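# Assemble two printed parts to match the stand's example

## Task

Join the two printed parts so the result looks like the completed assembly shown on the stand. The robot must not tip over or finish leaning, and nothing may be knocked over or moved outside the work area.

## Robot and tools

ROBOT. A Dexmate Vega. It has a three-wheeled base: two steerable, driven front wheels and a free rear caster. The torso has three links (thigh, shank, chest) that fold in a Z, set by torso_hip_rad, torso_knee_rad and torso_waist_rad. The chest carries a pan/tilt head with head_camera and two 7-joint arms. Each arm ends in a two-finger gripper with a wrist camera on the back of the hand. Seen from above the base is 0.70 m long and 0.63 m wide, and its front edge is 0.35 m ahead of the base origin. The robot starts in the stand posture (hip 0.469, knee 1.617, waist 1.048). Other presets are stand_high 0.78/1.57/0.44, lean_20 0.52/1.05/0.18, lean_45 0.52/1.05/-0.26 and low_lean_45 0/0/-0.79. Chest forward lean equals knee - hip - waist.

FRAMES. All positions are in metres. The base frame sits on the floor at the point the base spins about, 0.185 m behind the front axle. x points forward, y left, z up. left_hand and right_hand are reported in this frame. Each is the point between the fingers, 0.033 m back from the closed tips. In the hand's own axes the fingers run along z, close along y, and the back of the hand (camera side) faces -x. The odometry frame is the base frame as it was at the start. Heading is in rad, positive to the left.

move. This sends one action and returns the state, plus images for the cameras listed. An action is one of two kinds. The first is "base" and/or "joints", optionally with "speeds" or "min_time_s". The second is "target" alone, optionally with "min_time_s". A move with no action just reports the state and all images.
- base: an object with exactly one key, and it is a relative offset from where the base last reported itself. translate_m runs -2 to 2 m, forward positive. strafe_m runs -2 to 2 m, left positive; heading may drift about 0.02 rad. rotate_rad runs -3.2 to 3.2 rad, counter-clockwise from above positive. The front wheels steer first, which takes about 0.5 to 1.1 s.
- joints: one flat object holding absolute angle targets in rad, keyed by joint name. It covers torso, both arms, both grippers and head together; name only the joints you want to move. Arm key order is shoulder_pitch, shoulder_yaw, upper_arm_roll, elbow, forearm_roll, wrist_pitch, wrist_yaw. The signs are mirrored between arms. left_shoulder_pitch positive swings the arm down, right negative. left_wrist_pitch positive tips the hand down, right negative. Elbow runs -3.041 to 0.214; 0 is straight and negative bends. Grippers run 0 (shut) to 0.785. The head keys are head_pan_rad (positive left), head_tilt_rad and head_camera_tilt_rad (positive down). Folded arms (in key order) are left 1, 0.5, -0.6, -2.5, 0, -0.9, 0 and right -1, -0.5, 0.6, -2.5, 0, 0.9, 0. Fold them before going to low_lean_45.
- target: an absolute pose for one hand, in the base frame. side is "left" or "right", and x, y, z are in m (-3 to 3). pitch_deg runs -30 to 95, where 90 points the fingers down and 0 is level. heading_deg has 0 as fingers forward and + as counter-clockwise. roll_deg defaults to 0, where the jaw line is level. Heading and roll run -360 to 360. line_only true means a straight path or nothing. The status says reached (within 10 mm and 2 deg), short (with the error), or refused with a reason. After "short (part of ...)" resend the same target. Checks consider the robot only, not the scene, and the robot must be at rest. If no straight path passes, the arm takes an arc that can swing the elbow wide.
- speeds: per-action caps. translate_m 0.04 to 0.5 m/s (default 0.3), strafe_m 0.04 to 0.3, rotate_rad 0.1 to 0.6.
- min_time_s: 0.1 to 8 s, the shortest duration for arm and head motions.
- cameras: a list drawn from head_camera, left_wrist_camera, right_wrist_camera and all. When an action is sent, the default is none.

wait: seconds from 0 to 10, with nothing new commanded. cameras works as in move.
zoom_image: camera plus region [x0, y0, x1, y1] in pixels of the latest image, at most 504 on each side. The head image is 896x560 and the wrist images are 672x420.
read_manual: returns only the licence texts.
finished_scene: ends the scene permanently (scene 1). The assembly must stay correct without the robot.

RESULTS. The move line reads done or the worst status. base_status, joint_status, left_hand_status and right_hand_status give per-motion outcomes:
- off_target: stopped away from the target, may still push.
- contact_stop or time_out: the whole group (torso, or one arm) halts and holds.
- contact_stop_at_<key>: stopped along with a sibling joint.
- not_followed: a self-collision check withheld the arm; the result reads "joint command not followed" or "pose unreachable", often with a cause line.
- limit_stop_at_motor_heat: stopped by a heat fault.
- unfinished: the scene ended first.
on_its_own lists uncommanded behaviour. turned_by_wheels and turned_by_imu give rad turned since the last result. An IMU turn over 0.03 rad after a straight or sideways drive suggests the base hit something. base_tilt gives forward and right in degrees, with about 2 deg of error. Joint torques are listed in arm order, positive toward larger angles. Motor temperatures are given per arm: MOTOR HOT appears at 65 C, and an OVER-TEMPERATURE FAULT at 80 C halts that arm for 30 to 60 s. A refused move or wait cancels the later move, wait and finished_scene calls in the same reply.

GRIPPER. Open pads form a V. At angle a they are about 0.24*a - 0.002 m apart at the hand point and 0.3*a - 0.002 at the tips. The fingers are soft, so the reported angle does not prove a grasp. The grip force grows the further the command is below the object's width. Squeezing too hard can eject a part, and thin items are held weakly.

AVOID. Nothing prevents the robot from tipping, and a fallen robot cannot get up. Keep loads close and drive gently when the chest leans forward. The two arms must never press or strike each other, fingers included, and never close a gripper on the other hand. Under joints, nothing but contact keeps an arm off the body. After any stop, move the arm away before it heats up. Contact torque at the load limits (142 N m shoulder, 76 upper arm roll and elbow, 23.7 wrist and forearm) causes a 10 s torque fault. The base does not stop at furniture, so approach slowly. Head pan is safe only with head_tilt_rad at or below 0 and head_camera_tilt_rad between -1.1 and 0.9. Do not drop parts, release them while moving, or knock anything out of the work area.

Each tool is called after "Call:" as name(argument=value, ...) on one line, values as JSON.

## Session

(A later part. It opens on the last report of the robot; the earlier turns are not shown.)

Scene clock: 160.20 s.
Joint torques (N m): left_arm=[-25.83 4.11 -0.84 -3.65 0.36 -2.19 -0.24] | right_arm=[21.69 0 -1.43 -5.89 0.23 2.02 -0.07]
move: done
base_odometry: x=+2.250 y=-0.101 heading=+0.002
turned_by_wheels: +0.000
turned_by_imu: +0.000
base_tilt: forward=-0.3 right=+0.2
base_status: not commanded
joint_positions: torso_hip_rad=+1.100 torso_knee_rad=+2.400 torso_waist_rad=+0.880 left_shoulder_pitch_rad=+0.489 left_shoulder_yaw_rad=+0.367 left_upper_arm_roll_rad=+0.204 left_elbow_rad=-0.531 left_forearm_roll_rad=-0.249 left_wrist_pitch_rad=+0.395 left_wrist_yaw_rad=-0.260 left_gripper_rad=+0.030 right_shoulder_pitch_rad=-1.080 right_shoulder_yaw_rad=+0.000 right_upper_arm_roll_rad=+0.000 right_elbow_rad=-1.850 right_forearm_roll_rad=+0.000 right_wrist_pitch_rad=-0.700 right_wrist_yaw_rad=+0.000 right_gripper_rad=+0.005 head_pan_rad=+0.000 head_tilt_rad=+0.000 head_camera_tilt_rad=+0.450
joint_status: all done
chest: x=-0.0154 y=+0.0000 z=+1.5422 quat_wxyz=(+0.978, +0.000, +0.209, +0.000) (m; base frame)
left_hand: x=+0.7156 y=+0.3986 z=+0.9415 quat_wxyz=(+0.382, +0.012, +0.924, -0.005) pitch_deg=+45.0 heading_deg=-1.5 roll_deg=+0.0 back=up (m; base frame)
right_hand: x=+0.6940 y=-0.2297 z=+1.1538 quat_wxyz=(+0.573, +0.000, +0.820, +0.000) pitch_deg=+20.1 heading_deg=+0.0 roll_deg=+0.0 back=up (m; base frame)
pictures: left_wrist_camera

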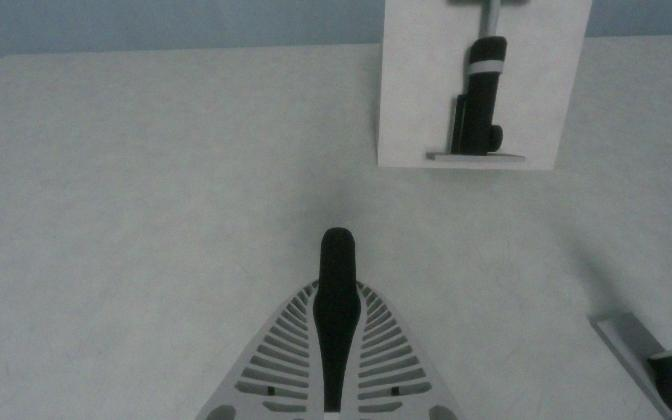

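Call:
move(target={"side": "left", "x": 0.7155, "y": 0.3986, "z": 0.98, "pitch_deg": 45, "heading_deg": -1.5, "line_only": true}, min_time_s=2, cameras=["left_wrist_camera", "head_camera"])

Scene clock: 163.70 s.
Joint torques (N m): left_arm=[-12.77 8.08 -4.78 -6.63 -0.3 -1.69 0.44] | right_arm=[20.17 0.95 -2.76 -5.71 0.21 1.57 -0.44]
move: done
base_odometry: x=+2.250 y=-0.101 heading=+0.002
turned_by_wheels: +0.000
turned_by_imu: -0.001
base_tilt: forward=-0.3 right=+0.1
base_status: not commanded
joint_positions: torso_hip_rad=+1.100 torso_knee_rad=+2.400 torso_waist_rad=+0.880 left_shoulder_pitch_rad=+0.610 left_shoulder_yaw_rad=+0.425 left_upper_arm_roll_rad=+0.156 left_elbow_rad=-0.895 left_forearm_roll_rad=-0.293 left_wrist_pitch_rad=+0.637 left_wrist_yaw_rad=-0.218 left_gripper_rad=+0.030 right_shoulder_pitch_rad=-1.080 right_shoulder_yaw_rad=+0.000 right_upper_arm_roll_rad=+0.000 right_elbow_rad=-1.850 right_forearm_roll_rad=+0.000 right_wrist_pitch_rad=-0.700 right_wrist_yaw_rad=+0.000 right_gripper_rad=+0.005 head_pan_rad=+0.000 head_tilt_rad=+0.000 head_camera_tilt_rad=+0.450
joint_status: not commanded
chest: x=-0.0154 y=+0.0000 z=+1.5422 quat_wxyz=(+0.978, +0.000, +0.209, +0.000) (m; base frame)
left_hand: x=+0.7155 y=+0.3985 z=+0.9793 quat_wxyz=(+0.382, +0.012, +0.924, -0.005) pitch_deg=+45.0 heading_deg=-1.5 roll_deg=+0.0 back=up (m; base frame)
left_hand_status: reached (straight line, planned for 2.0 s): 1 mm and 0.0 deg off.
right_hand: x=+0.6940 y=-0.2297 z=+1.1538 quat_wxyz=(+0.573, +0.000, +0.820, +0.000) pitch_deg=+20.1 heading_deg=+0.0 roll_deg=+0.0 back=up (m; base frame)
pictures: head_camera, left_wrist_camera

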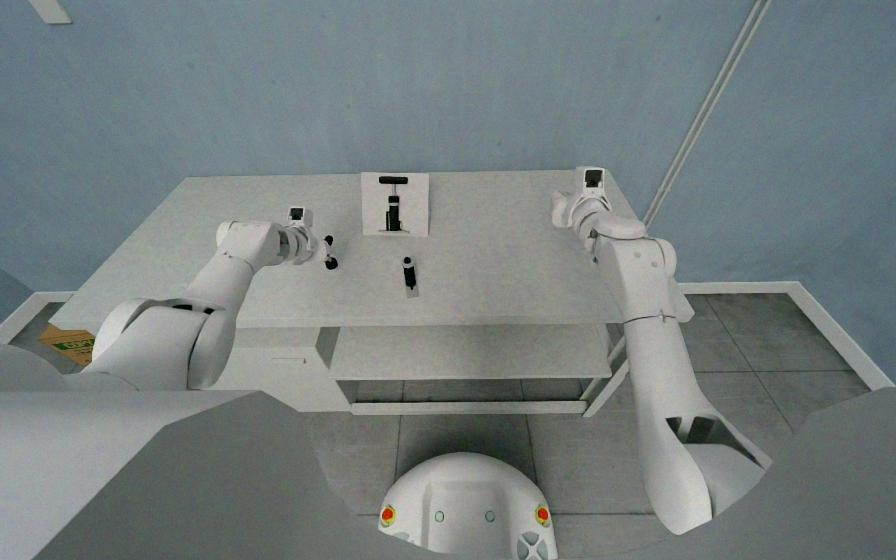

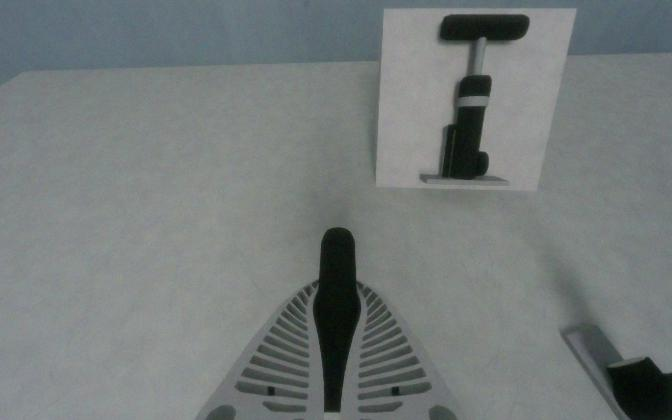

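Call:
move(target={"side": "left", "x": 0.7, "y": 0.38, "z": 1.1, "pitch_deg": 45, "heading_deg": -2, "line_only": true}, min_time_s=2.5, cameras=["left_wrist_camera", "head_camera"])

Scene clock: 174.70 s.
Joint torques (N m): left_arm=[-12.9 9.48 -5.84 -7.79 -0.31 -2.05 0.14] | right_arm=[21.87 2.03 -1.77 -5.98 0.11 1.38 -0.4]
move: done
base_odometry: x=+2.250 y=-0.101 heading=+0.002
turned_by_wheels: +0.000
turned_by_imu: -0.002
base_tilt: forward=-0.4 right=+0.3
base_status: not commanded
joint_positions: torso_hip_rad=+1.100 torso_knee_rad=+2.400 torso_waist_rad=+0.880 left_shoulder_pitch_rad=+0.700 left_shoulder_yaw_rad=+0.488 left_upper_arm_roll_rad=+0.036 left_elbow_rad=-1.461 left_forearm_roll_rad=-0.391 left_wrist_pitch_rad=+1.120 left_wrist_yaw_rad=-0.122 left_gripper_rad=+0.030 right_shoulder_pitch_rad=-1.080 right_shoulder_yaw_rad=+0.000 right_upper_arm_roll_rad=+0.000 right_elbow_rad=-1.850 right_forearm_roll_rad=+0.000 right_wrist_pitch_rad=-0.700 right_wrist_yaw_rad=+0.000 right_gripper_rad=+0.005 head_pan_rad=+0.000 head_tilt_rad=+0.000 head_camera_tilt_rad=+0.450
joint_status: not commanded
chest: x=-0.0154 y=+0.0000 z=+1.5422 quat_wxyz=(+0.978, +0.000, +0.209, +0.000) (m; base frame)
left_hand: x=+0.7002 y=+0.3800 z=+1.0985 quat_wxyz=(+0.382, +0.016, +0.924, -0.007) pitch_deg=+45.0 heading_deg=-2.0 roll_deg=+0.0 back=up (m; base frame)
left_hand_status: reached (straight line, planned for 2.5 s): 1 mm and 0.0 deg off.
right_hand: x=+0.6940 y=-0.2297 z=+1.1538 quat_wxyz=(+0.573, +0.000, +0.820, +0.000) pitch_deg=+20.1 heading_deg=+0.0 roll_deg=+0.0 back=up (m; base frame)
pictures: head_camera, left_wrist_camera

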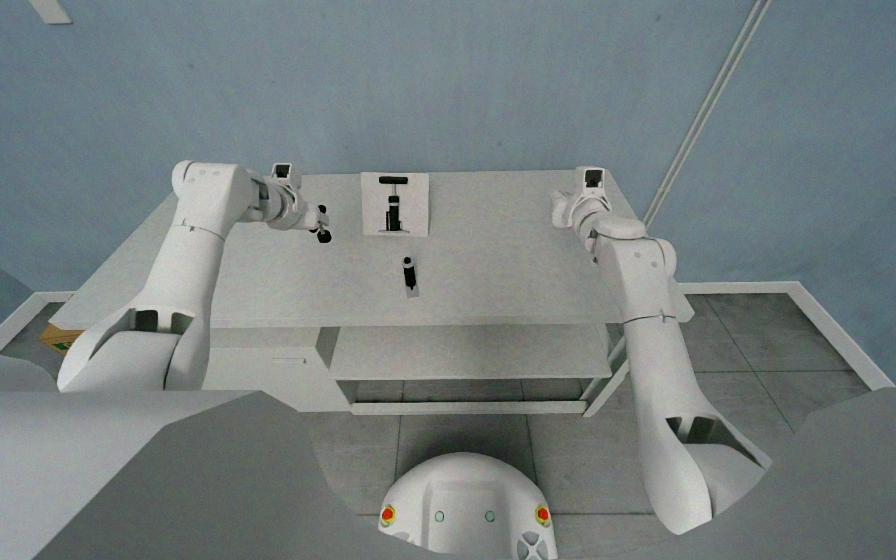

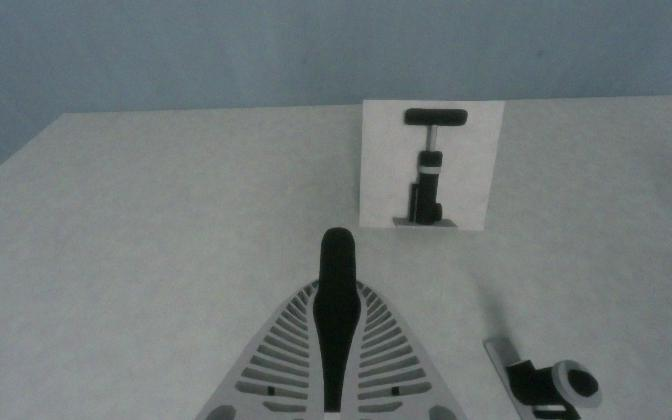

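Call:
move(target={"side": "left", "x": 0.62, "y": 0.1, "z": 1.24, "pitch_deg": 42, "heading_deg": -15, "roll_deg": -50, "line_only": true}, min_time_s=4, cameras=["all"])

Scene clock: 175.30 s.
Joint torques (N m): left_arm=[-11.22 7.35 -5.51 -6.48 -0.11 -2.35 0.24] | right_arm=[21.83 0.52 -2.25 -4.94 0.79 1.44 -0.32]
move: refused
base_odometry: x=+2.250 y=-0.101 heading=+0.002
turned_by_wheels: +0.000
turned_by_imu: +0.000
base_tilt: forward=-0.3 right=+0.2
base_status: not commanded
joint_positions: torso_hip_rad=+1.100 torso_knee_rad=+2.400 torso_waist_rad=+0.880 left_shoulder_pitch_rad=+0.700 left_shoulder_yaw_rad=+0.488 left_upper_arm_roll_rad=+0.035 left_elbow_rad=-1.465 left_forearm_roll_rad=-0.391 left_wrist_pitch_rad=+1.124 left_wrist_yaw_rad=-0.121 left_gripper_rad=+0.030 right_shoulder_pitch_rad=-1.080 right_shoulder_yaw_rad=+0.000 right_upper_arm_roll_rad=+0.000 right_elbow_rad=-1.850 right_forearm_roll_rad=+0.000 right_wrist_pitch_rad=-0.700 right_wrist_yaw_rad=+0.000 right_gripper_rad=+0.005 head_pan_rad=+0.000 head_tilt_rad=+0.000 head_camera_tilt_rad=+0.450
joint_status: not commanded
chest: x=-0.0154 y=+0.0000 z=+1.5422 quat_wxyz=(+0.978, +0.000, +0.209, +0.000) (m; base frame)
left_hand: x=+0.7000 y=+0.3799 z=+1.0995 quat_wxyz=(+0.382, +0.016, +0.924, -0.007) pitch_deg=+45.0 heading_deg=-2.0 roll_deg=+0.0 back=up (m; base frame)
left_hand_status: refused: you asked line_only, and the move would not run on a straight line (no straight line was possible) but on a checked arc of 4.5 s: over the whole arc the hand travels 0.55 m to end 0.32 m from its start, up to 0.17 m off the straight line; left_forearm_roll_rad turns most, 1.33 rad; on the way or at its end the hand turns up to 139 deg from its attitude at the start. Nothing moved.
right_hand: x=+0.6940 y=-0.2297 z=+1.1538 quat_wxyz=(+0.573, +0.000, +0.820, +0.000) pitch_deg=+20.1 heading_deg=+0.0 roll_deg=+0.0 back=up (m; base frame)
pictures: head_camera, left_wrist_camera, right_wrist_camera

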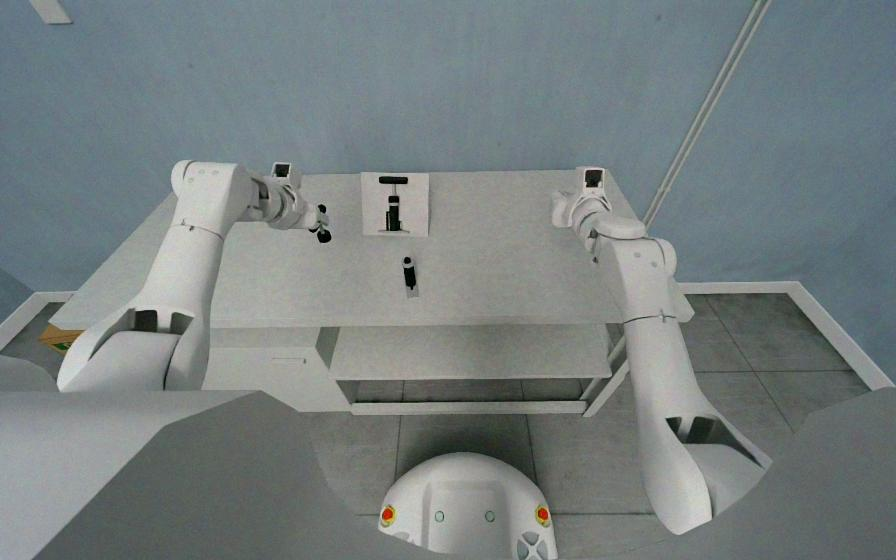

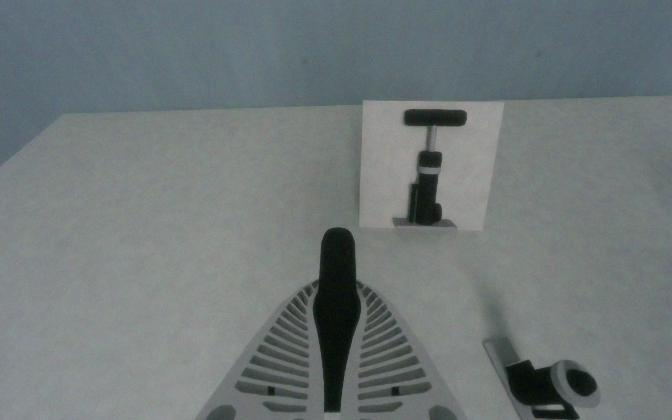

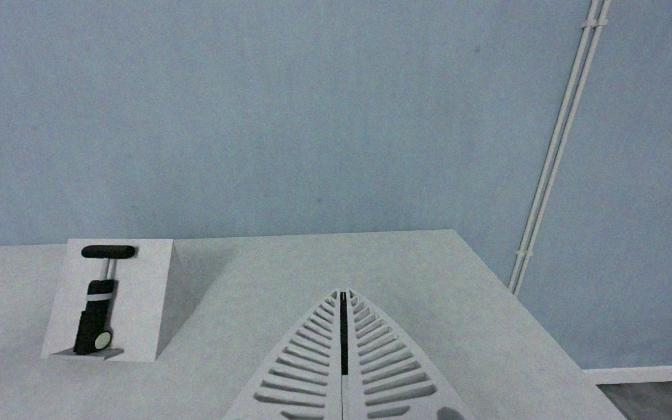

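Call:
move(joints={"left_forearm_roll_rad": -1.2}, min_time_s=4, cameras=["all"])

Scene clock: 181.73 s.
Joint torques (N m): left_arm=[-12.8 8.94 -6.49 -6.67 -1.58 -2.06 -0.5] | right_arm=[21.11 0.58 -1.96 -5.38 0.06 1.64 -0.05]
move: done
base_odometry: x=+2.250 y=-0.101 heading=+0.002
turned_by_wheels: +0.000
turned_by_imu: -0.002
base_tilt: forward=-0.1 right=+0.2
base_status: not commanded
joint_positions: torso_hip_rad=+1.100 torso_knee_rad=+2.400 torso_waist_rad=+0.880 left_shoulder_pitch_rad=+0.700 left_shoulder_yaw_rad=+0.488 left_upper_arm_roll_rad=+0.034 left_elbow_rad=-1.466 left_forearm_roll_rad=-1.195 left_wrist_pitch_rad=+1.125 left_wrist_yaw_rad=-0.121 left_gripper_rad=+0.030 right_shoulder_pitch_rad=-1.080 right_shoulder_yaw_rad=+0.000 right_upper_arm_roll_rad=+0.000 right_elbow_rad=-1.850 right_forearm_roll_rad=+0.000 right_wrist_pitch_rad=-0.700 right_wrist_yaw_rad=+0.000 right_gripper_rad=+0.005 head_pan_rad=+0.000 head_tilt_rad=+0.000 head_camera_tilt_rad=+0.450
joint_status: all done
chest: x=-0.0154 y=+0.0000 z=+1.5422 quat_wxyz=(+0.978, +0.000, +0.209, +0.000) (m; base frame)
left_hand: x=+0.6680 y=+0.1341 z=+1.2036 quat_wxyz=(+0.364, -0.005, +0.843, -0.396) pitch_deg=+24.9 heading_deg=-47.1 roll_deg=-47.8 back=up (m; base frame)
right_hand: x=+0.6940 y=-0.2297 z=+1.1538 quat_wxyz=(+0.573, +0.000, +0.820, +0.000) pitch_deg=+20.1 heading_deg=+0.0 roll_deg=+0.0 back=up (m; base frame)
pictures: head_camera, left_wrist_camera, right_wrist_camera

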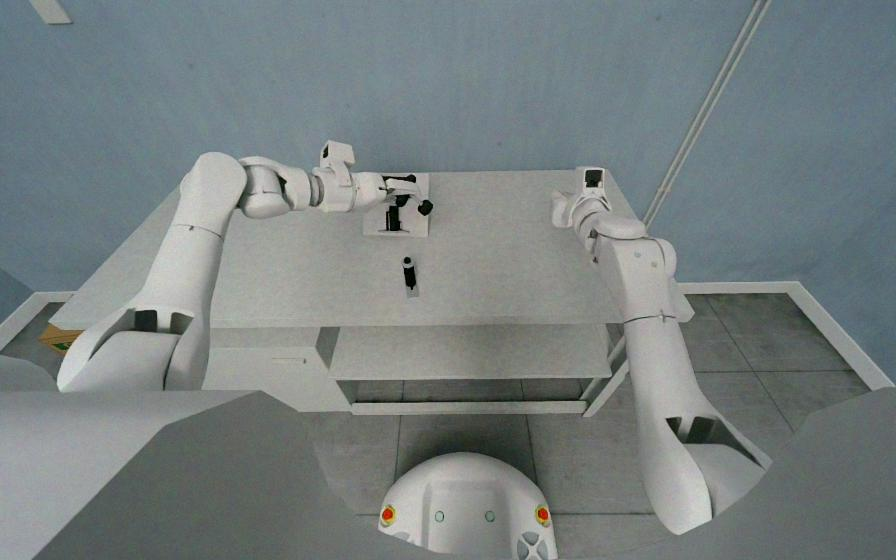

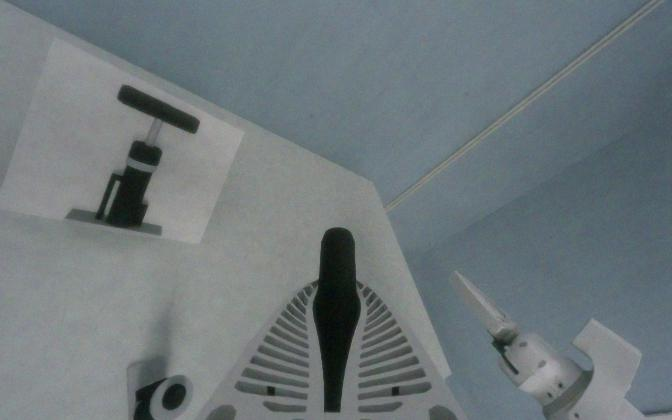

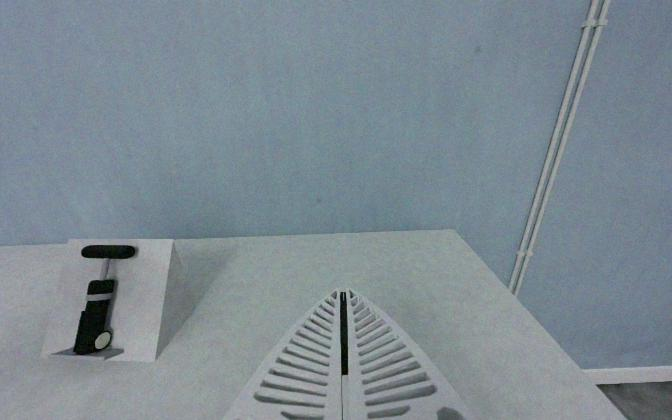

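Call:
move(target={"side": "right", "x": 0.62, "y": -0.12, "z": 1.03, "pitch_deg": -8, "heading_deg": 70, "line_only": true}, cameras=["all"])

Scene clock: 183.70 s.
Joint torques (N m): left_arm=[-11.69 7.52 -6.65 -6.37 -2.05 -1.19 -0.7] | right_arm=[21.08 -1.64 -2.04 -6.48 0.07 1.26 -0.45]
move: refused
base_odometry: x=+2.250 y=-0.101 heading=+0.002
turned_by_wheels: +0.000
turned_by_imu: -0.001
base_tilt: forward=-0.2 right=+0.3
base_status: not commanded
joint_positions: torso_hip_rad=+1.100 torso_knee_rad=+2.400 torso_waist_rad=+0.880 left_shoulder_pitch_rad=+0.700 left_shoulder_yaw_rad=+0.488 left_upper_arm_roll_rad=+0.034 left_elbow_rad=-1.466 left_forearm_roll_rad=-1.200 left_wrist_pitch_rad=+1.125 left_wrist_yaw_rad=-0.121 left_gripper_rad=+0.030 right_shoulder_pitch_rad=-1.080 right_shoulder_yaw_rad=+0.000 right_upper_arm_roll_rad=+0.000 right_elbow_rad=-1.850 right_forearm_roll_rad=+0.000 right_wrist_pitch_rad=-0.700 right_wrist_yaw_rad=+0.000 right_gripper_rad=+0.005 head_pan_rad=+0.000 head_tilt_rad=+0.000 head_camera_tilt_rad=+0.450
joint_status: not commanded
chest: x=-0.0154 y=+0.0000 z=+1.5422 quat_wxyz=(+0.978, +0.000, +0.209, +0.000) (m; base frame)
left_hand: x=+0.6676 y=+0.1330 z=+1.2047 quat_wxyz=(+0.364, -0.005, +0.842, -0.398) pitch_deg=+24.7 heading_deg=-47.3 roll_deg=-48.0 back=up (m; base frame)
right_hand: x=+0.6940 y=-0.2297 z=+1.1538 quat_wxyz=(+0.573, +0.000, +0.820, +0.000) pitch_deg=+20.1 heading_deg=+0.0 roll_deg=+0.0 back=up (m; base frame)
right_hand_status: refused: no posture of the arm gets there (right_upper_arm_roll_rad at its limit): the closest leaves the hand 9.2 cm and 30 deg from the pose. Nothing moved.
pictures: head_camera, left_wrist_camera, right_wrist_camera

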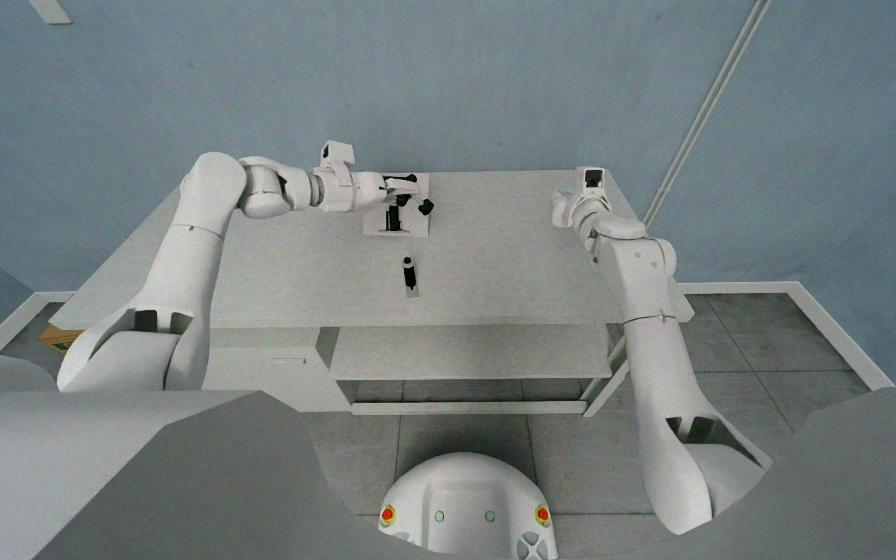

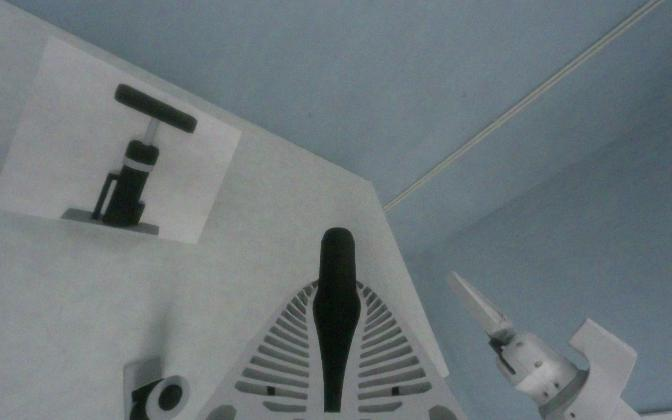

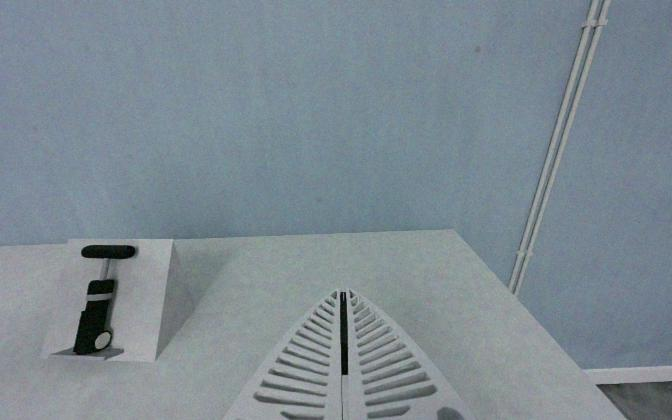

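Call:
move(target={"side": "right", "x": 0.58, "y": -0.05, "z": 1.02, "pitch_deg": 0, "heading_deg": 45, "line_only": true}, cameras=["all"])

Scene clock: 184.87 s.
Joint torques (N m): left_arm=[-14.7 8.68 -5.47 -6.74 -1.57 -0.47 -0.5] | right_arm=[20.85 0.88 -2.67 -6.6 -0.06 1.59 0.02]
move: refused
base_odometry: x=+2.250 y=-0.101 heading=+0.002
turned_by_wheels: +0.000
turned_by_imu: +0.000
base_tilt: forward=-0.4 right=+0.2
base_status: not commanded
joint_positions: torso_hip_rad=+1.100 torso_knee_rad=+2.400 torso_waist_rad=+0.880 left_shoulder_pitch_rad=+0.700 left_shoulder_yaw_rad=+0.488 left_upper_arm_roll_rad=+0.034 left_elbow_rad=-1.466 left_forearm_roll_rad=-1.200 left_wrist_pitch_rad=+1.125 left_wrist_yaw_rad=-0.121 left_gripper_rad=+0.030 right_shoulder_pitch_rad=-1.080 right_shoulder_yaw_rad=+0.000 right_upper_arm_roll_rad=+0.000 right_elbow_rad=-1.850 right_forearm_roll_rad=+0.000 right_wrist_pitch_rad=-0.700 right_wrist_yaw_rad=+0.000 right_gripper_rad=+0.005 head_pan_rad=+0.000 head_tilt_rad=+0.000 head_camera_tilt_rad=+0.450
joint_status: not commanded
chest: x=-0.0154 y=+0.0000 z=+1.5422 quat_wxyz=(+0.978, +0.000, +0.209, +0.000) (m; base frame)
left_hand: x=+0.6676 y=+0.1330 z=+1.2047 quat_wxyz=(+0.364, -0.005, +0.842, -0.398) pitch_deg=+24.7 heading_deg=-47.3 roll_deg=-48.0 back=up (m; base frame)
right_hand: x=+0.6940 y=-0.2297 z=+1.1538 quat_wxyz=(+0.573, +0.000, +0.820, +0.000) pitch_deg=+20.1 heading_deg=+0.0 roll_deg=+0.0 back=up (m; base frame)
right_hand_status: refused: no posture of the arm gets there (out of reach): the closest leaves the hand 1.0 cm and 0 deg from the pose. Nothing moved.
pictures: head_camera, left_wrist_camera, right_wrist_camera

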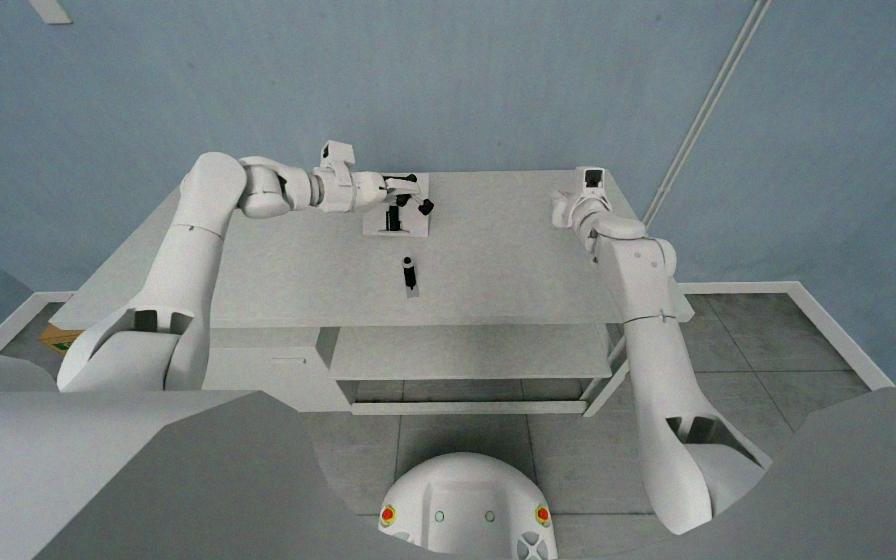

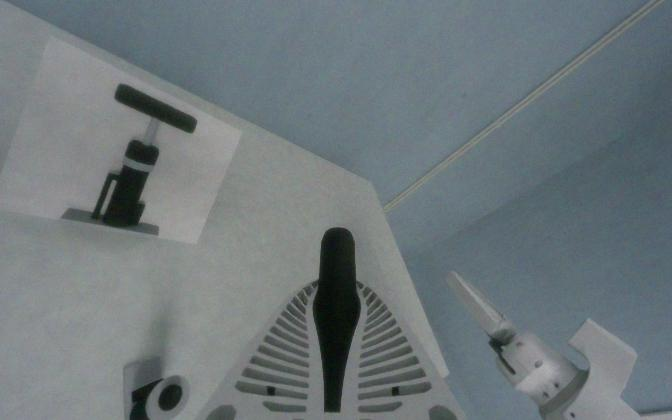

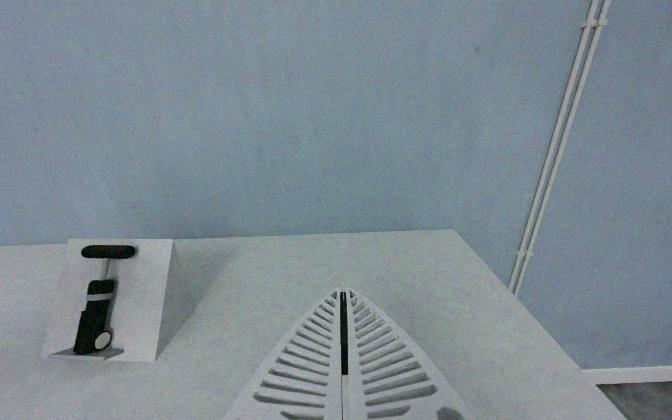

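Call:
move(target={"side": "left", "x": 0.64, "y": 0.14, "z": 1.28, "pitch_deg": 24.7, "heading_deg": -47.3, "roll_deg": -55, "line_only": true}, min_time_s=3, cameras=["head_camera", "left_wrist_camera"])

Scene clock: 189.80 s.
Joint torques (N m): left_arm=[-22.71 2.51 -5.6 -6.09 -2.28 -0.96 -0.78] | right_arm=[20.12 0.06 -2.71 -7.04 0.22 1.49 0.03]
move: done
base_odometry: x=+2.250 y=-0.101 heading=+0.002
turned_by_wheels: +0.000
turned_by_imu: -0.001
base_tilt: forward=-0.3 right=+0.1
base_status: not commanded
joint_positions: torso_hip_rad=+1.100 torso_knee_rad=+2.400 torso_waist_rad=+0.880 left_shoulder_pitch_rad=+0.678 left_shoulder_yaw_rad=+0.378 left_upper_arm_roll_rad=-0.203 left_elbow_rad=-1.565 left_forearm_roll_rad=-1.698 left_wrist_pitch_rad=+1.365 left_wrist_yaw_rad=+0.493 left_gripper_rad=+0.030 right_shoulder_pitch_rad=-1.080 right_shoulder_yaw_rad=+0.000 right_upper_arm_roll_rad=+0.000 right_elbow_rad=-1.850 right_forearm_roll_rad=+0.000 right_wrist_pitch_rad=-0.700 right_wrist_yaw_rad=+0.000 right_gripper_rad=+0.005 head_pan_rad=+0.000 head_tilt_rad=+0.000 head_camera_tilt_rad=+0.450
joint_status: not commanded
chest: x=-0.0154 y=+0.0000 z=+1.5422 quat_wxyz=(+0.978, +0.000, +0.209, +0.000) (m; base frame)
left_hand: x=+0.6401 y=+0.1400 z=+1.2790 quat_wxyz=(+0.338, -0.057, +0.840, -0.420) pitch_deg=+24.7 heading_deg=-47.3 roll_deg=-55.0 back=up (m; base frame)
left_hand_status: reached (straight line, planned for 3.0 s): 1 mm and 0.1 deg off.
right_hand: x=+0.6940 y=-0.2297 z=+1.1538 quat_wxyz=(+0.573, +0.000, +0.820, +0.000) pitch_deg=+20.1 heading_deg=+0.0 roll_deg=+0.0 back=up (m; base frame)
pictures: head_camera, left_wrist_camera

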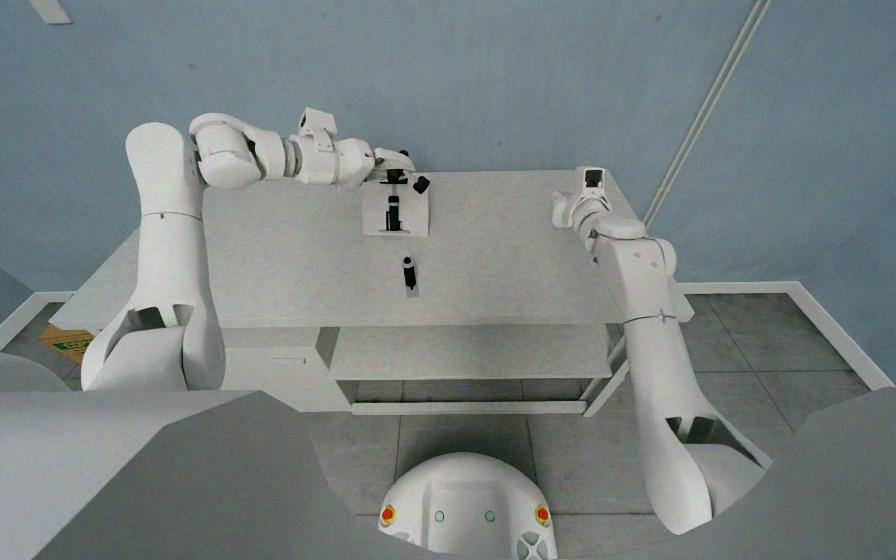

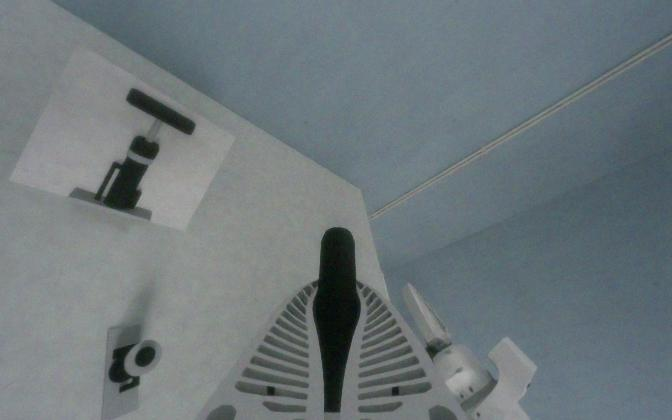

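Call:
move(target={"side": "right", "x": 0.61, "y": -0.04, "z": 1.08, "pitch_deg": 0, "heading_deg": 48, "line_only": true}, min_time_s=2, cameras=["all"])

Scene clock: 196.47 s.
Joint torques (N m): left_arm=[-25.01 1.87 -4.67 -5.59 -2.01 -0.31 -0.72] | right_arm=[21.7 0.8 -1.43 -4.5 1.28 1.38 0.55]
move: done
base_odometry: x=+2.250 y=-0.101 heading=+0.002
turned_by_wheels: +0.000
turned_by_imu: -0.002
base_tilt: forward=-0.3 right=+0.1
base_status: not commanded
joint_positions: torso_hip_rad=+1.100 torso_knee_rad=+2.400 torso_waist_rad=+0.880 left_shoulder_pitch_rad=+0.678 left_shoulder_yaw_rad=+0.377 left_upper_arm_roll_rad=-0.204 left_elbow_rad=-1.565 left_forearm_roll_rad=-1.703 left_wrist_pitch_rad=+1.366 left_wrist_yaw_rad=+0.498 left_gripper_rad=+0.030 right_shoulder_pitch_rad=-0.907 right_shoulder_yaw_rad=-0.152 right_upper_arm_roll_rad=-0.134 right_elbow_rad=-0.804 right_forearm_roll_rad=+0.208 right_wrist_pitch_rad=+0.531 right_wrist_yaw_rad=+0.847 right_gripper_rad=+0.005 head_pan_rad=+0.000 head_tilt_rad=+0.000 head_camera_tilt_rad=+0.450
joint_status: not commanded
chest: x=-0.0154 y=+0.0000 z=+1.5422 quat_wxyz=(+0.978, +0.000, +0.209, +0.000) (m; base frame)
left_hand: x=+0.6399 y=+0.1401 z=+1.2794 quat_wxyz=(+0.338, -0.057, +0.840, -0.420) pitch_deg=+24.8 heading_deg=-47.3 roll_deg=-55.0 back=up (m; base frame)
right_hand: x=+0.6102 y=-0.0405 z=+1.0798 quat_wxyz=(+0.646, -0.287, +0.647, +0.287) pitch_deg=+0.1 heading_deg=+47.9 roll_deg=+0.0 back=up (m; base frame)
right_hand_status: reached (straight line, planned for 4.6 s): 1 mm and 0.1 deg off.
pictures: head_camera, left_wrist_camera, right_wrist_camera

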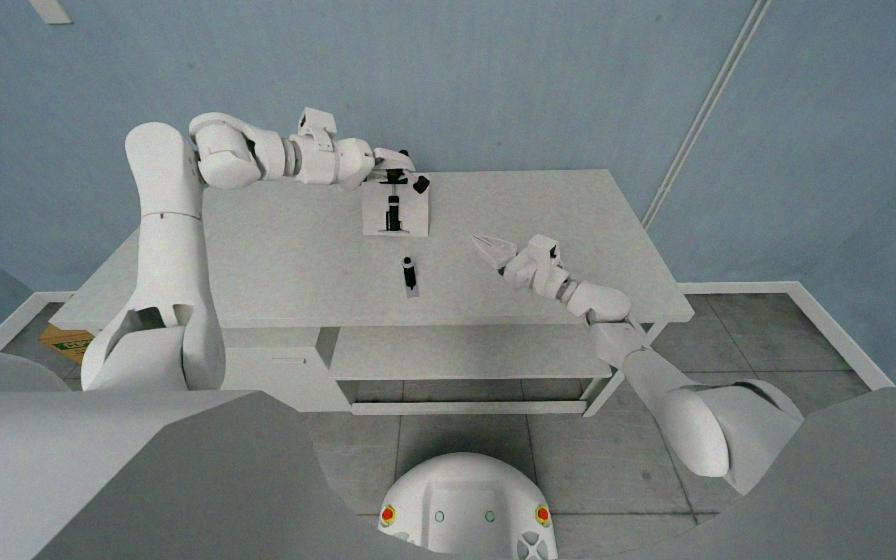

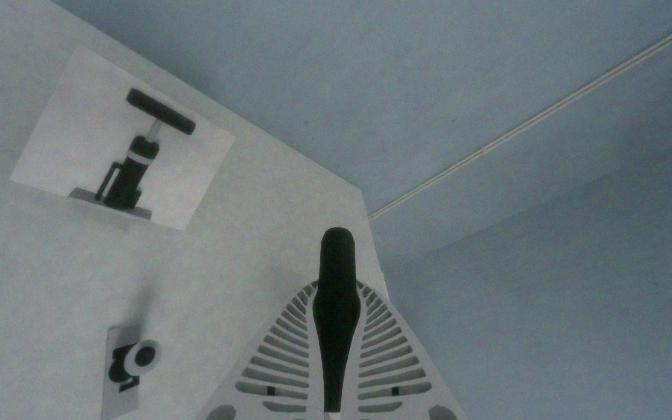

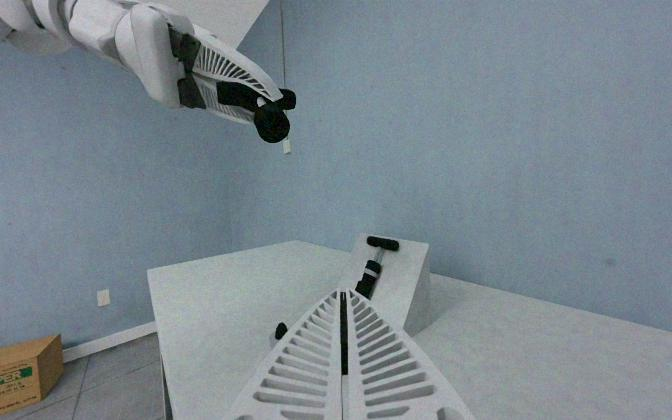

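Call:
zoom_image(camera="right_wrist_camera", region=[240, 80, 310, 150])

Call:
zoom_image(camera="right_wrist_camera", region=[160, 20, 320, 160])

Scaled by 7.200 from the camera's 672x420 image, which has a finer 960x600 frame.

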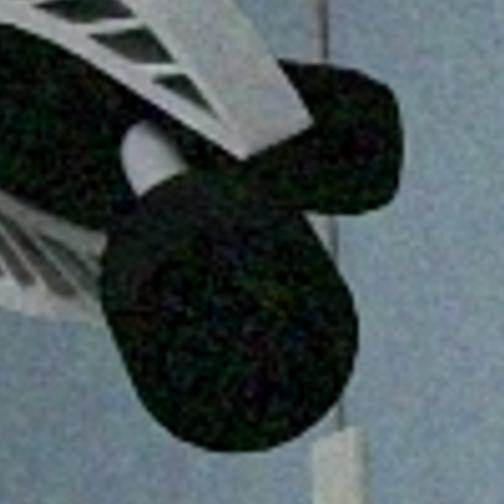

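Scaled by 3.150 from the camera's 672x420 image, which has a finer 960x600 frame.

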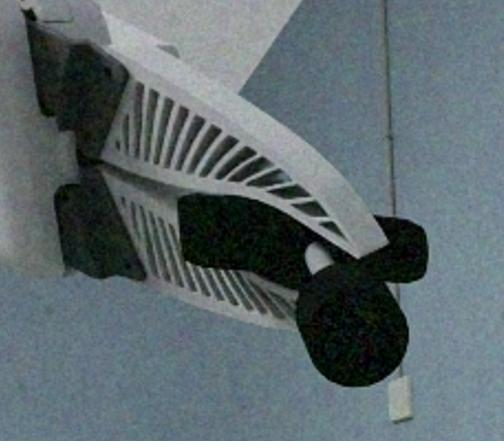

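Call:
zoom_image(camera="right_wrist_camera", region=[252, 102, 294, 146])

Scaled by 11.455 from the camera's 672x420 image, which has a finer 960x600 frame.

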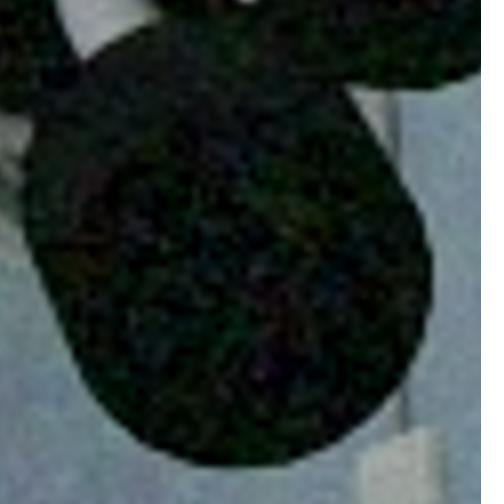

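Call:
move(joints={"left_shoulder_pitch_rad": 0.7, "left_shoulder_yaw_rad": 0.488, "left_upper_arm_roll_rad": 0.035, "left_elbow_rad": -1.465, "left_forearm_roll_rad": -0.391, "left_wrist_pitch_rad": 1.124, "left_wrist_yaw_rad": -0.121}, min_time_s=4)

Call:
move(target={"side": "right", "x": 0.595, "y": 0.1, "z": 1.06, "pitch_deg": 55, "heading_deg": 40, "line_only": true}, min_time_s=2, cameras=["all"])

Scene clock: 204.83 s.
Joint torques (N m): left_arm=[-12.69 8.9 -3.48 -4.07 0.18 -1.36 -0.43] | right_arm=[22.2 1.5 -0.83 -3.9 1.34 2.54 0.05]
move: done
base_odometry: x=+2.250 y=-0.101 heading=+0.002
turned_by_wheels: +0.000
turned_by_imu: -0.002
base_tilt: forward=-0.2 right=+0.2
base_status: not commanded
joint_positions: torso_hip_rad=+1.100 torso_knee_rad=+2.400 torso_waist_rad=+0.880 left_shoulder_pitch_rad=+0.700 left_shoulder_yaw_rad=+0.487 left_upper_arm_roll_rad=+0.034 left_elbow_rad=-1.465 left_forearm_roll_rad=-0.396 left_wrist_pitch_rad=+1.125 left_wrist_yaw_rad=-0.118 left_gripper_rad=+0.030 right_shoulder_pitch_rad=-0.905 right_shoulder_yaw_rad=-0.152 right_upper_arm_roll_rad=-0.135 right_elbow_rad=-0.800 right_forearm_roll_rad=+0.208 right_wrist_pitch_rad=+0.534 right_wrist_yaw_rad=+0.849 right_gripper_rad=+0.005 head_pan_rad=+0.000 head_tilt_rad=+0.000 head_camera_tilt_rad=+0.450
joint_status: all done
chest: x=-0.0154 y=+0.0000 z=+1.5422 quat_wxyz=(+0.978, +0.000, +0.209, +0.000) (m; base frame)
left_hand: x=+0.7000 y=+0.3789 z=+1.0997 quat_wxyz=(+0.382, +0.015, +0.924, -0.008) pitch_deg=+45.0 heading_deg=-2.2 roll_deg=-0.3 back=up (m; base frame)
right_hand: x=+0.6099 y=-0.0402 z=+1.0797 quat_wxyz=(+0.646, -0.288, +0.646, +0.288) pitch_deg=+0.0 heading_deg=+48.0 roll_deg=+0.0 back=up (m; base frame)
pictures: none

Scene clock: 212.57 s.
Joint torques (N m): left_arm=[-11.56 8.88 -2.89 -4.63 0.56 -1.41 -0.32] | right_arm=[24.72 6.15 -1.94 -5.7 -0.06 0.59 -0.14]
move: done
base_odometry: x=+2.250 y=-0.101 heading=+0.002
turned_by_wheels: +0.000
turned_by_imu: -0.002
base_tilt: forward=-0.2 right=+0.3
base_status: not commanded
joint_positions: torso_hip_rad=+1.100 torso_knee_rad=+2.400 torso_waist_rad=+0.880 left_shoulder_pitch_rad=+0.700 left_shoulder_yaw_rad=+0.488 left_upper_arm_roll_rad=+0.035 left_elbow_rad=-1.465 left_forearm_roll_rad=-0.391 left_wrist_pitch_rad=+1.124 left_wrist_yaw_rad=-0.121 left_gripper_rad=+0.030 right_shoulder_pitch_rad=-0.616 right_shoulder_yaw_rad=+0.131 right_upper_arm_roll_rad=-0.535 right_elbow_rad=-1.434 right_forearm_roll_rad=-0.174 right_wrist_pitch_rad=-1.323 right_wrist_yaw_rad=+0.403 right_gripper_rad=+0.005 head_pan_rad=+0.000 head_tilt_rad=+0.000 head_camera_tilt_rad=+0.450
joint_status: not commanded
chest: x=-0.0154 y=+0.0000 z=+1.5422 quat_wxyz=(+0.978, +0.000, +0.209, +0.000) (m; base frame)
left_hand: x=+0.7000 y=+0.3797 z=+1.0995 quat_wxyz=(+0.382, +0.016, +0.924, -0.007) pitch_deg=+45.0 heading_deg=-2.0 roll_deg=+0.0 back=up (m; base frame)
right_hand: x=+0.5952 y=+0.0995 z=+1.0596 quat_wxyz=(+0.284, -0.326, +0.896, +0.104) pitch_deg=+54.8 heading_deg=+40.1 roll_deg=+0.2 back=up (m; base frame)
right_hand_status: reached (straight line, planned for 6.4 s): 1 mm and 0.2 deg off.
pictures: head_camera, left_wrist_camera, right_wrist_camera

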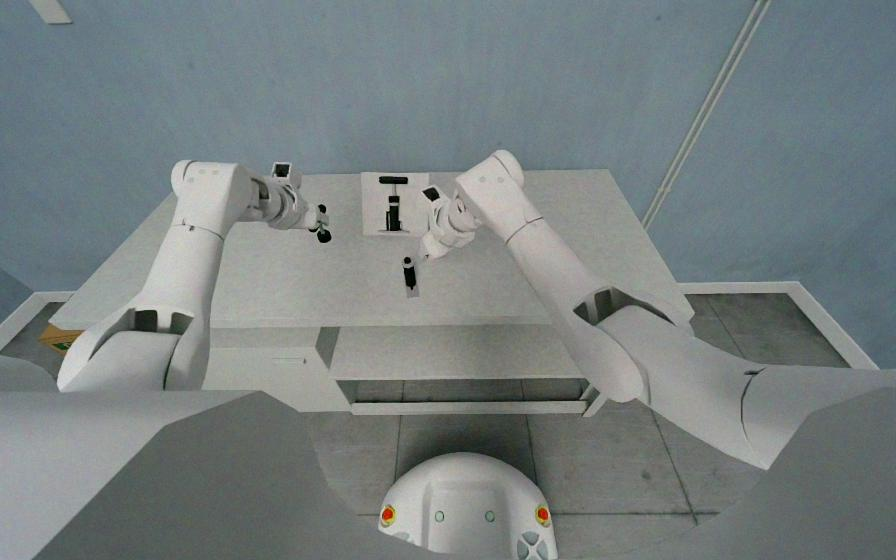

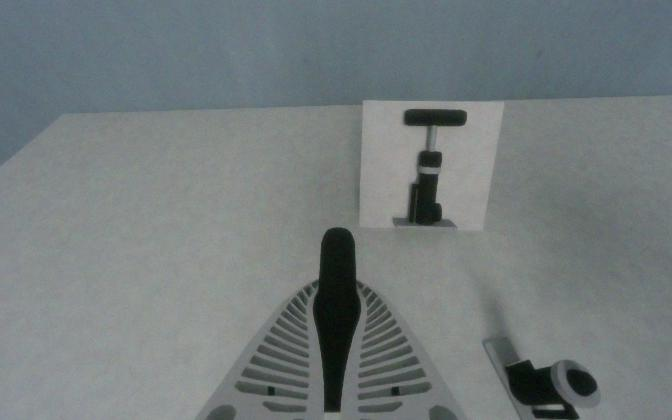

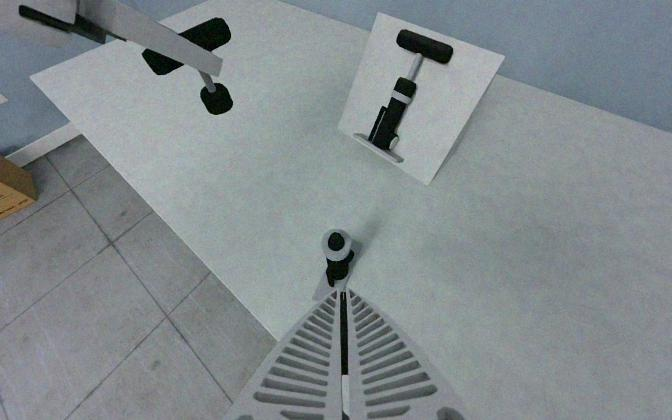

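Call:
zoom_image(camera="right_wrist_camera", region=[305, 220, 375, 290])

Call:
zoom_image(camera="right_wrist_camera", region=[130, 10, 250, 120])

Call:
zoom_image(camera="right_wrist_camera", region=[330, 10, 510, 190])

Scaled by 7.200 from the camera's 672x420 image, which has a finer 960x600 frame.

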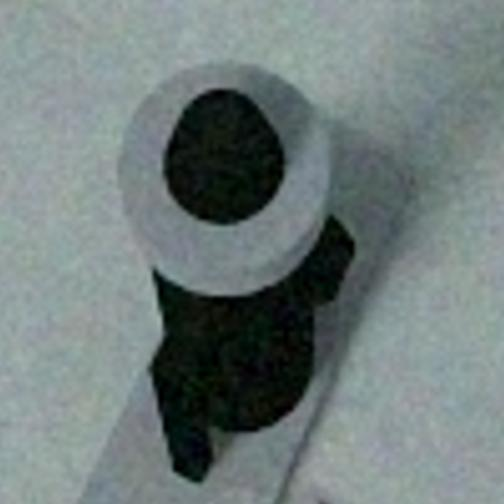

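Scaled by 4.200 from the camera's 672x420 image, which has a finer 960x600 frame.

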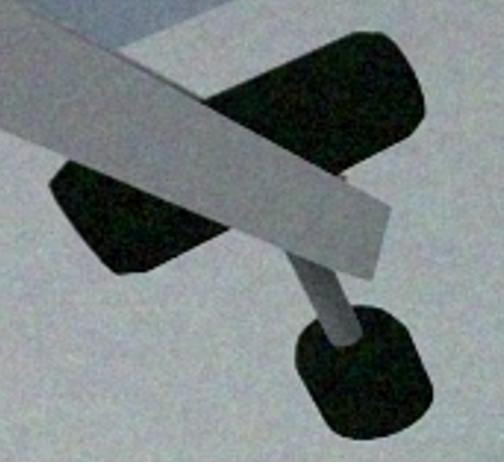

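Scaled by 2.800 from the camera's 672x420 image, which has a finer 960x600 frame.

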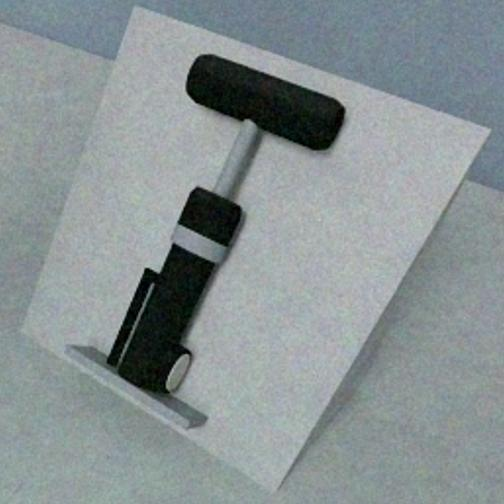

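Call:
move(target={"side": "right", "x": 0.53, "y": 0.02, "z": 1.06, "pitch_deg": 15, "heading_deg": 45, "line_only": true}, min_time_s=2, cameras=["right_wrist_camera"])

Scene clock: 221.63 s.
Joint torques (N m): left_arm=[-11.55 9.41 -3.59 -4.99 0.27 -1.79 -0.19] | right_arm=[3.24 0.03 5.44 -7.01 0.67 2.11 0.06]
move: done
base_odometry: x=+2.250 y=-0.101 heading=+0.002
turned_by_wheels: +0.000
turned_by_imu: -0.002
base_tilt: forward=-0.3 right=+0.3
base_status: not commanded
joint_positions: torso_hip_rad=+1.100 torso_knee_rad=+2.400 torso_waist_rad=+0.880 left_shoulder_pitch_rad=+0.700 left_shoulder_yaw_rad=+0.488 left_upper_arm_roll_rad=+0.035 left_elbow_rad=-1.465 left_forearm_roll_rad=-0.391 left_wrist_pitch_rad=+1.124 left_wrist_yaw_rad=-0.121 left_gripper_rad=+0.030 right_shoulder_pitch_rad=-1.306 right_shoulder_yaw_rad=-0.212 right_upper_arm_roll_rad=-0.247 right_elbow_rad=-1.678 right_forearm_roll_rad=+0.034 right_wrist_pitch_rad=-0.133 right_wrist_yaw_rad=+0.524 right_gripper_rad=+0.005 head_pan_rad=+0.000 head_tilt_rad=+0.000 head_camera_tilt_rad=+0.450
joint_status: not commanded
chest: x=-0.0154 y=+0.0000 z=+1.5422 quat_wxyz=(+0.978, +0.000, +0.209, +0.000) (m; base frame)
left_hand: x=+0.7000 y=+0.3797 z=+1.0995 quat_wxyz=(+0.382, +0.016, +0.924, -0.007) pitch_deg=+45.0 heading_deg=-2.0 roll_deg=+0.0 back=up (m; base frame)
right_hand: x=+0.5302 y=+0.0205 z=+1.0599 quat_wxyz=(+0.562, -0.304, +0.734, +0.233) pitch_deg=+15.1 heading_deg=+45.0 roll_deg=+0.0 back=up (m; base frame)
right_hand_status: reached (straight line, planned for 4.4 s): 1 mm and 0.1 deg off.
pictures: right_wrist_camera

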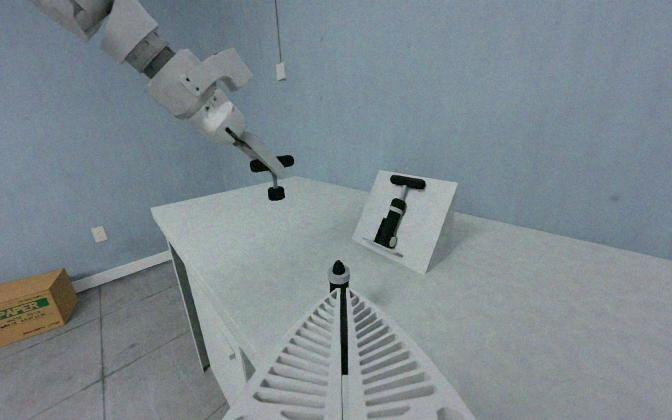

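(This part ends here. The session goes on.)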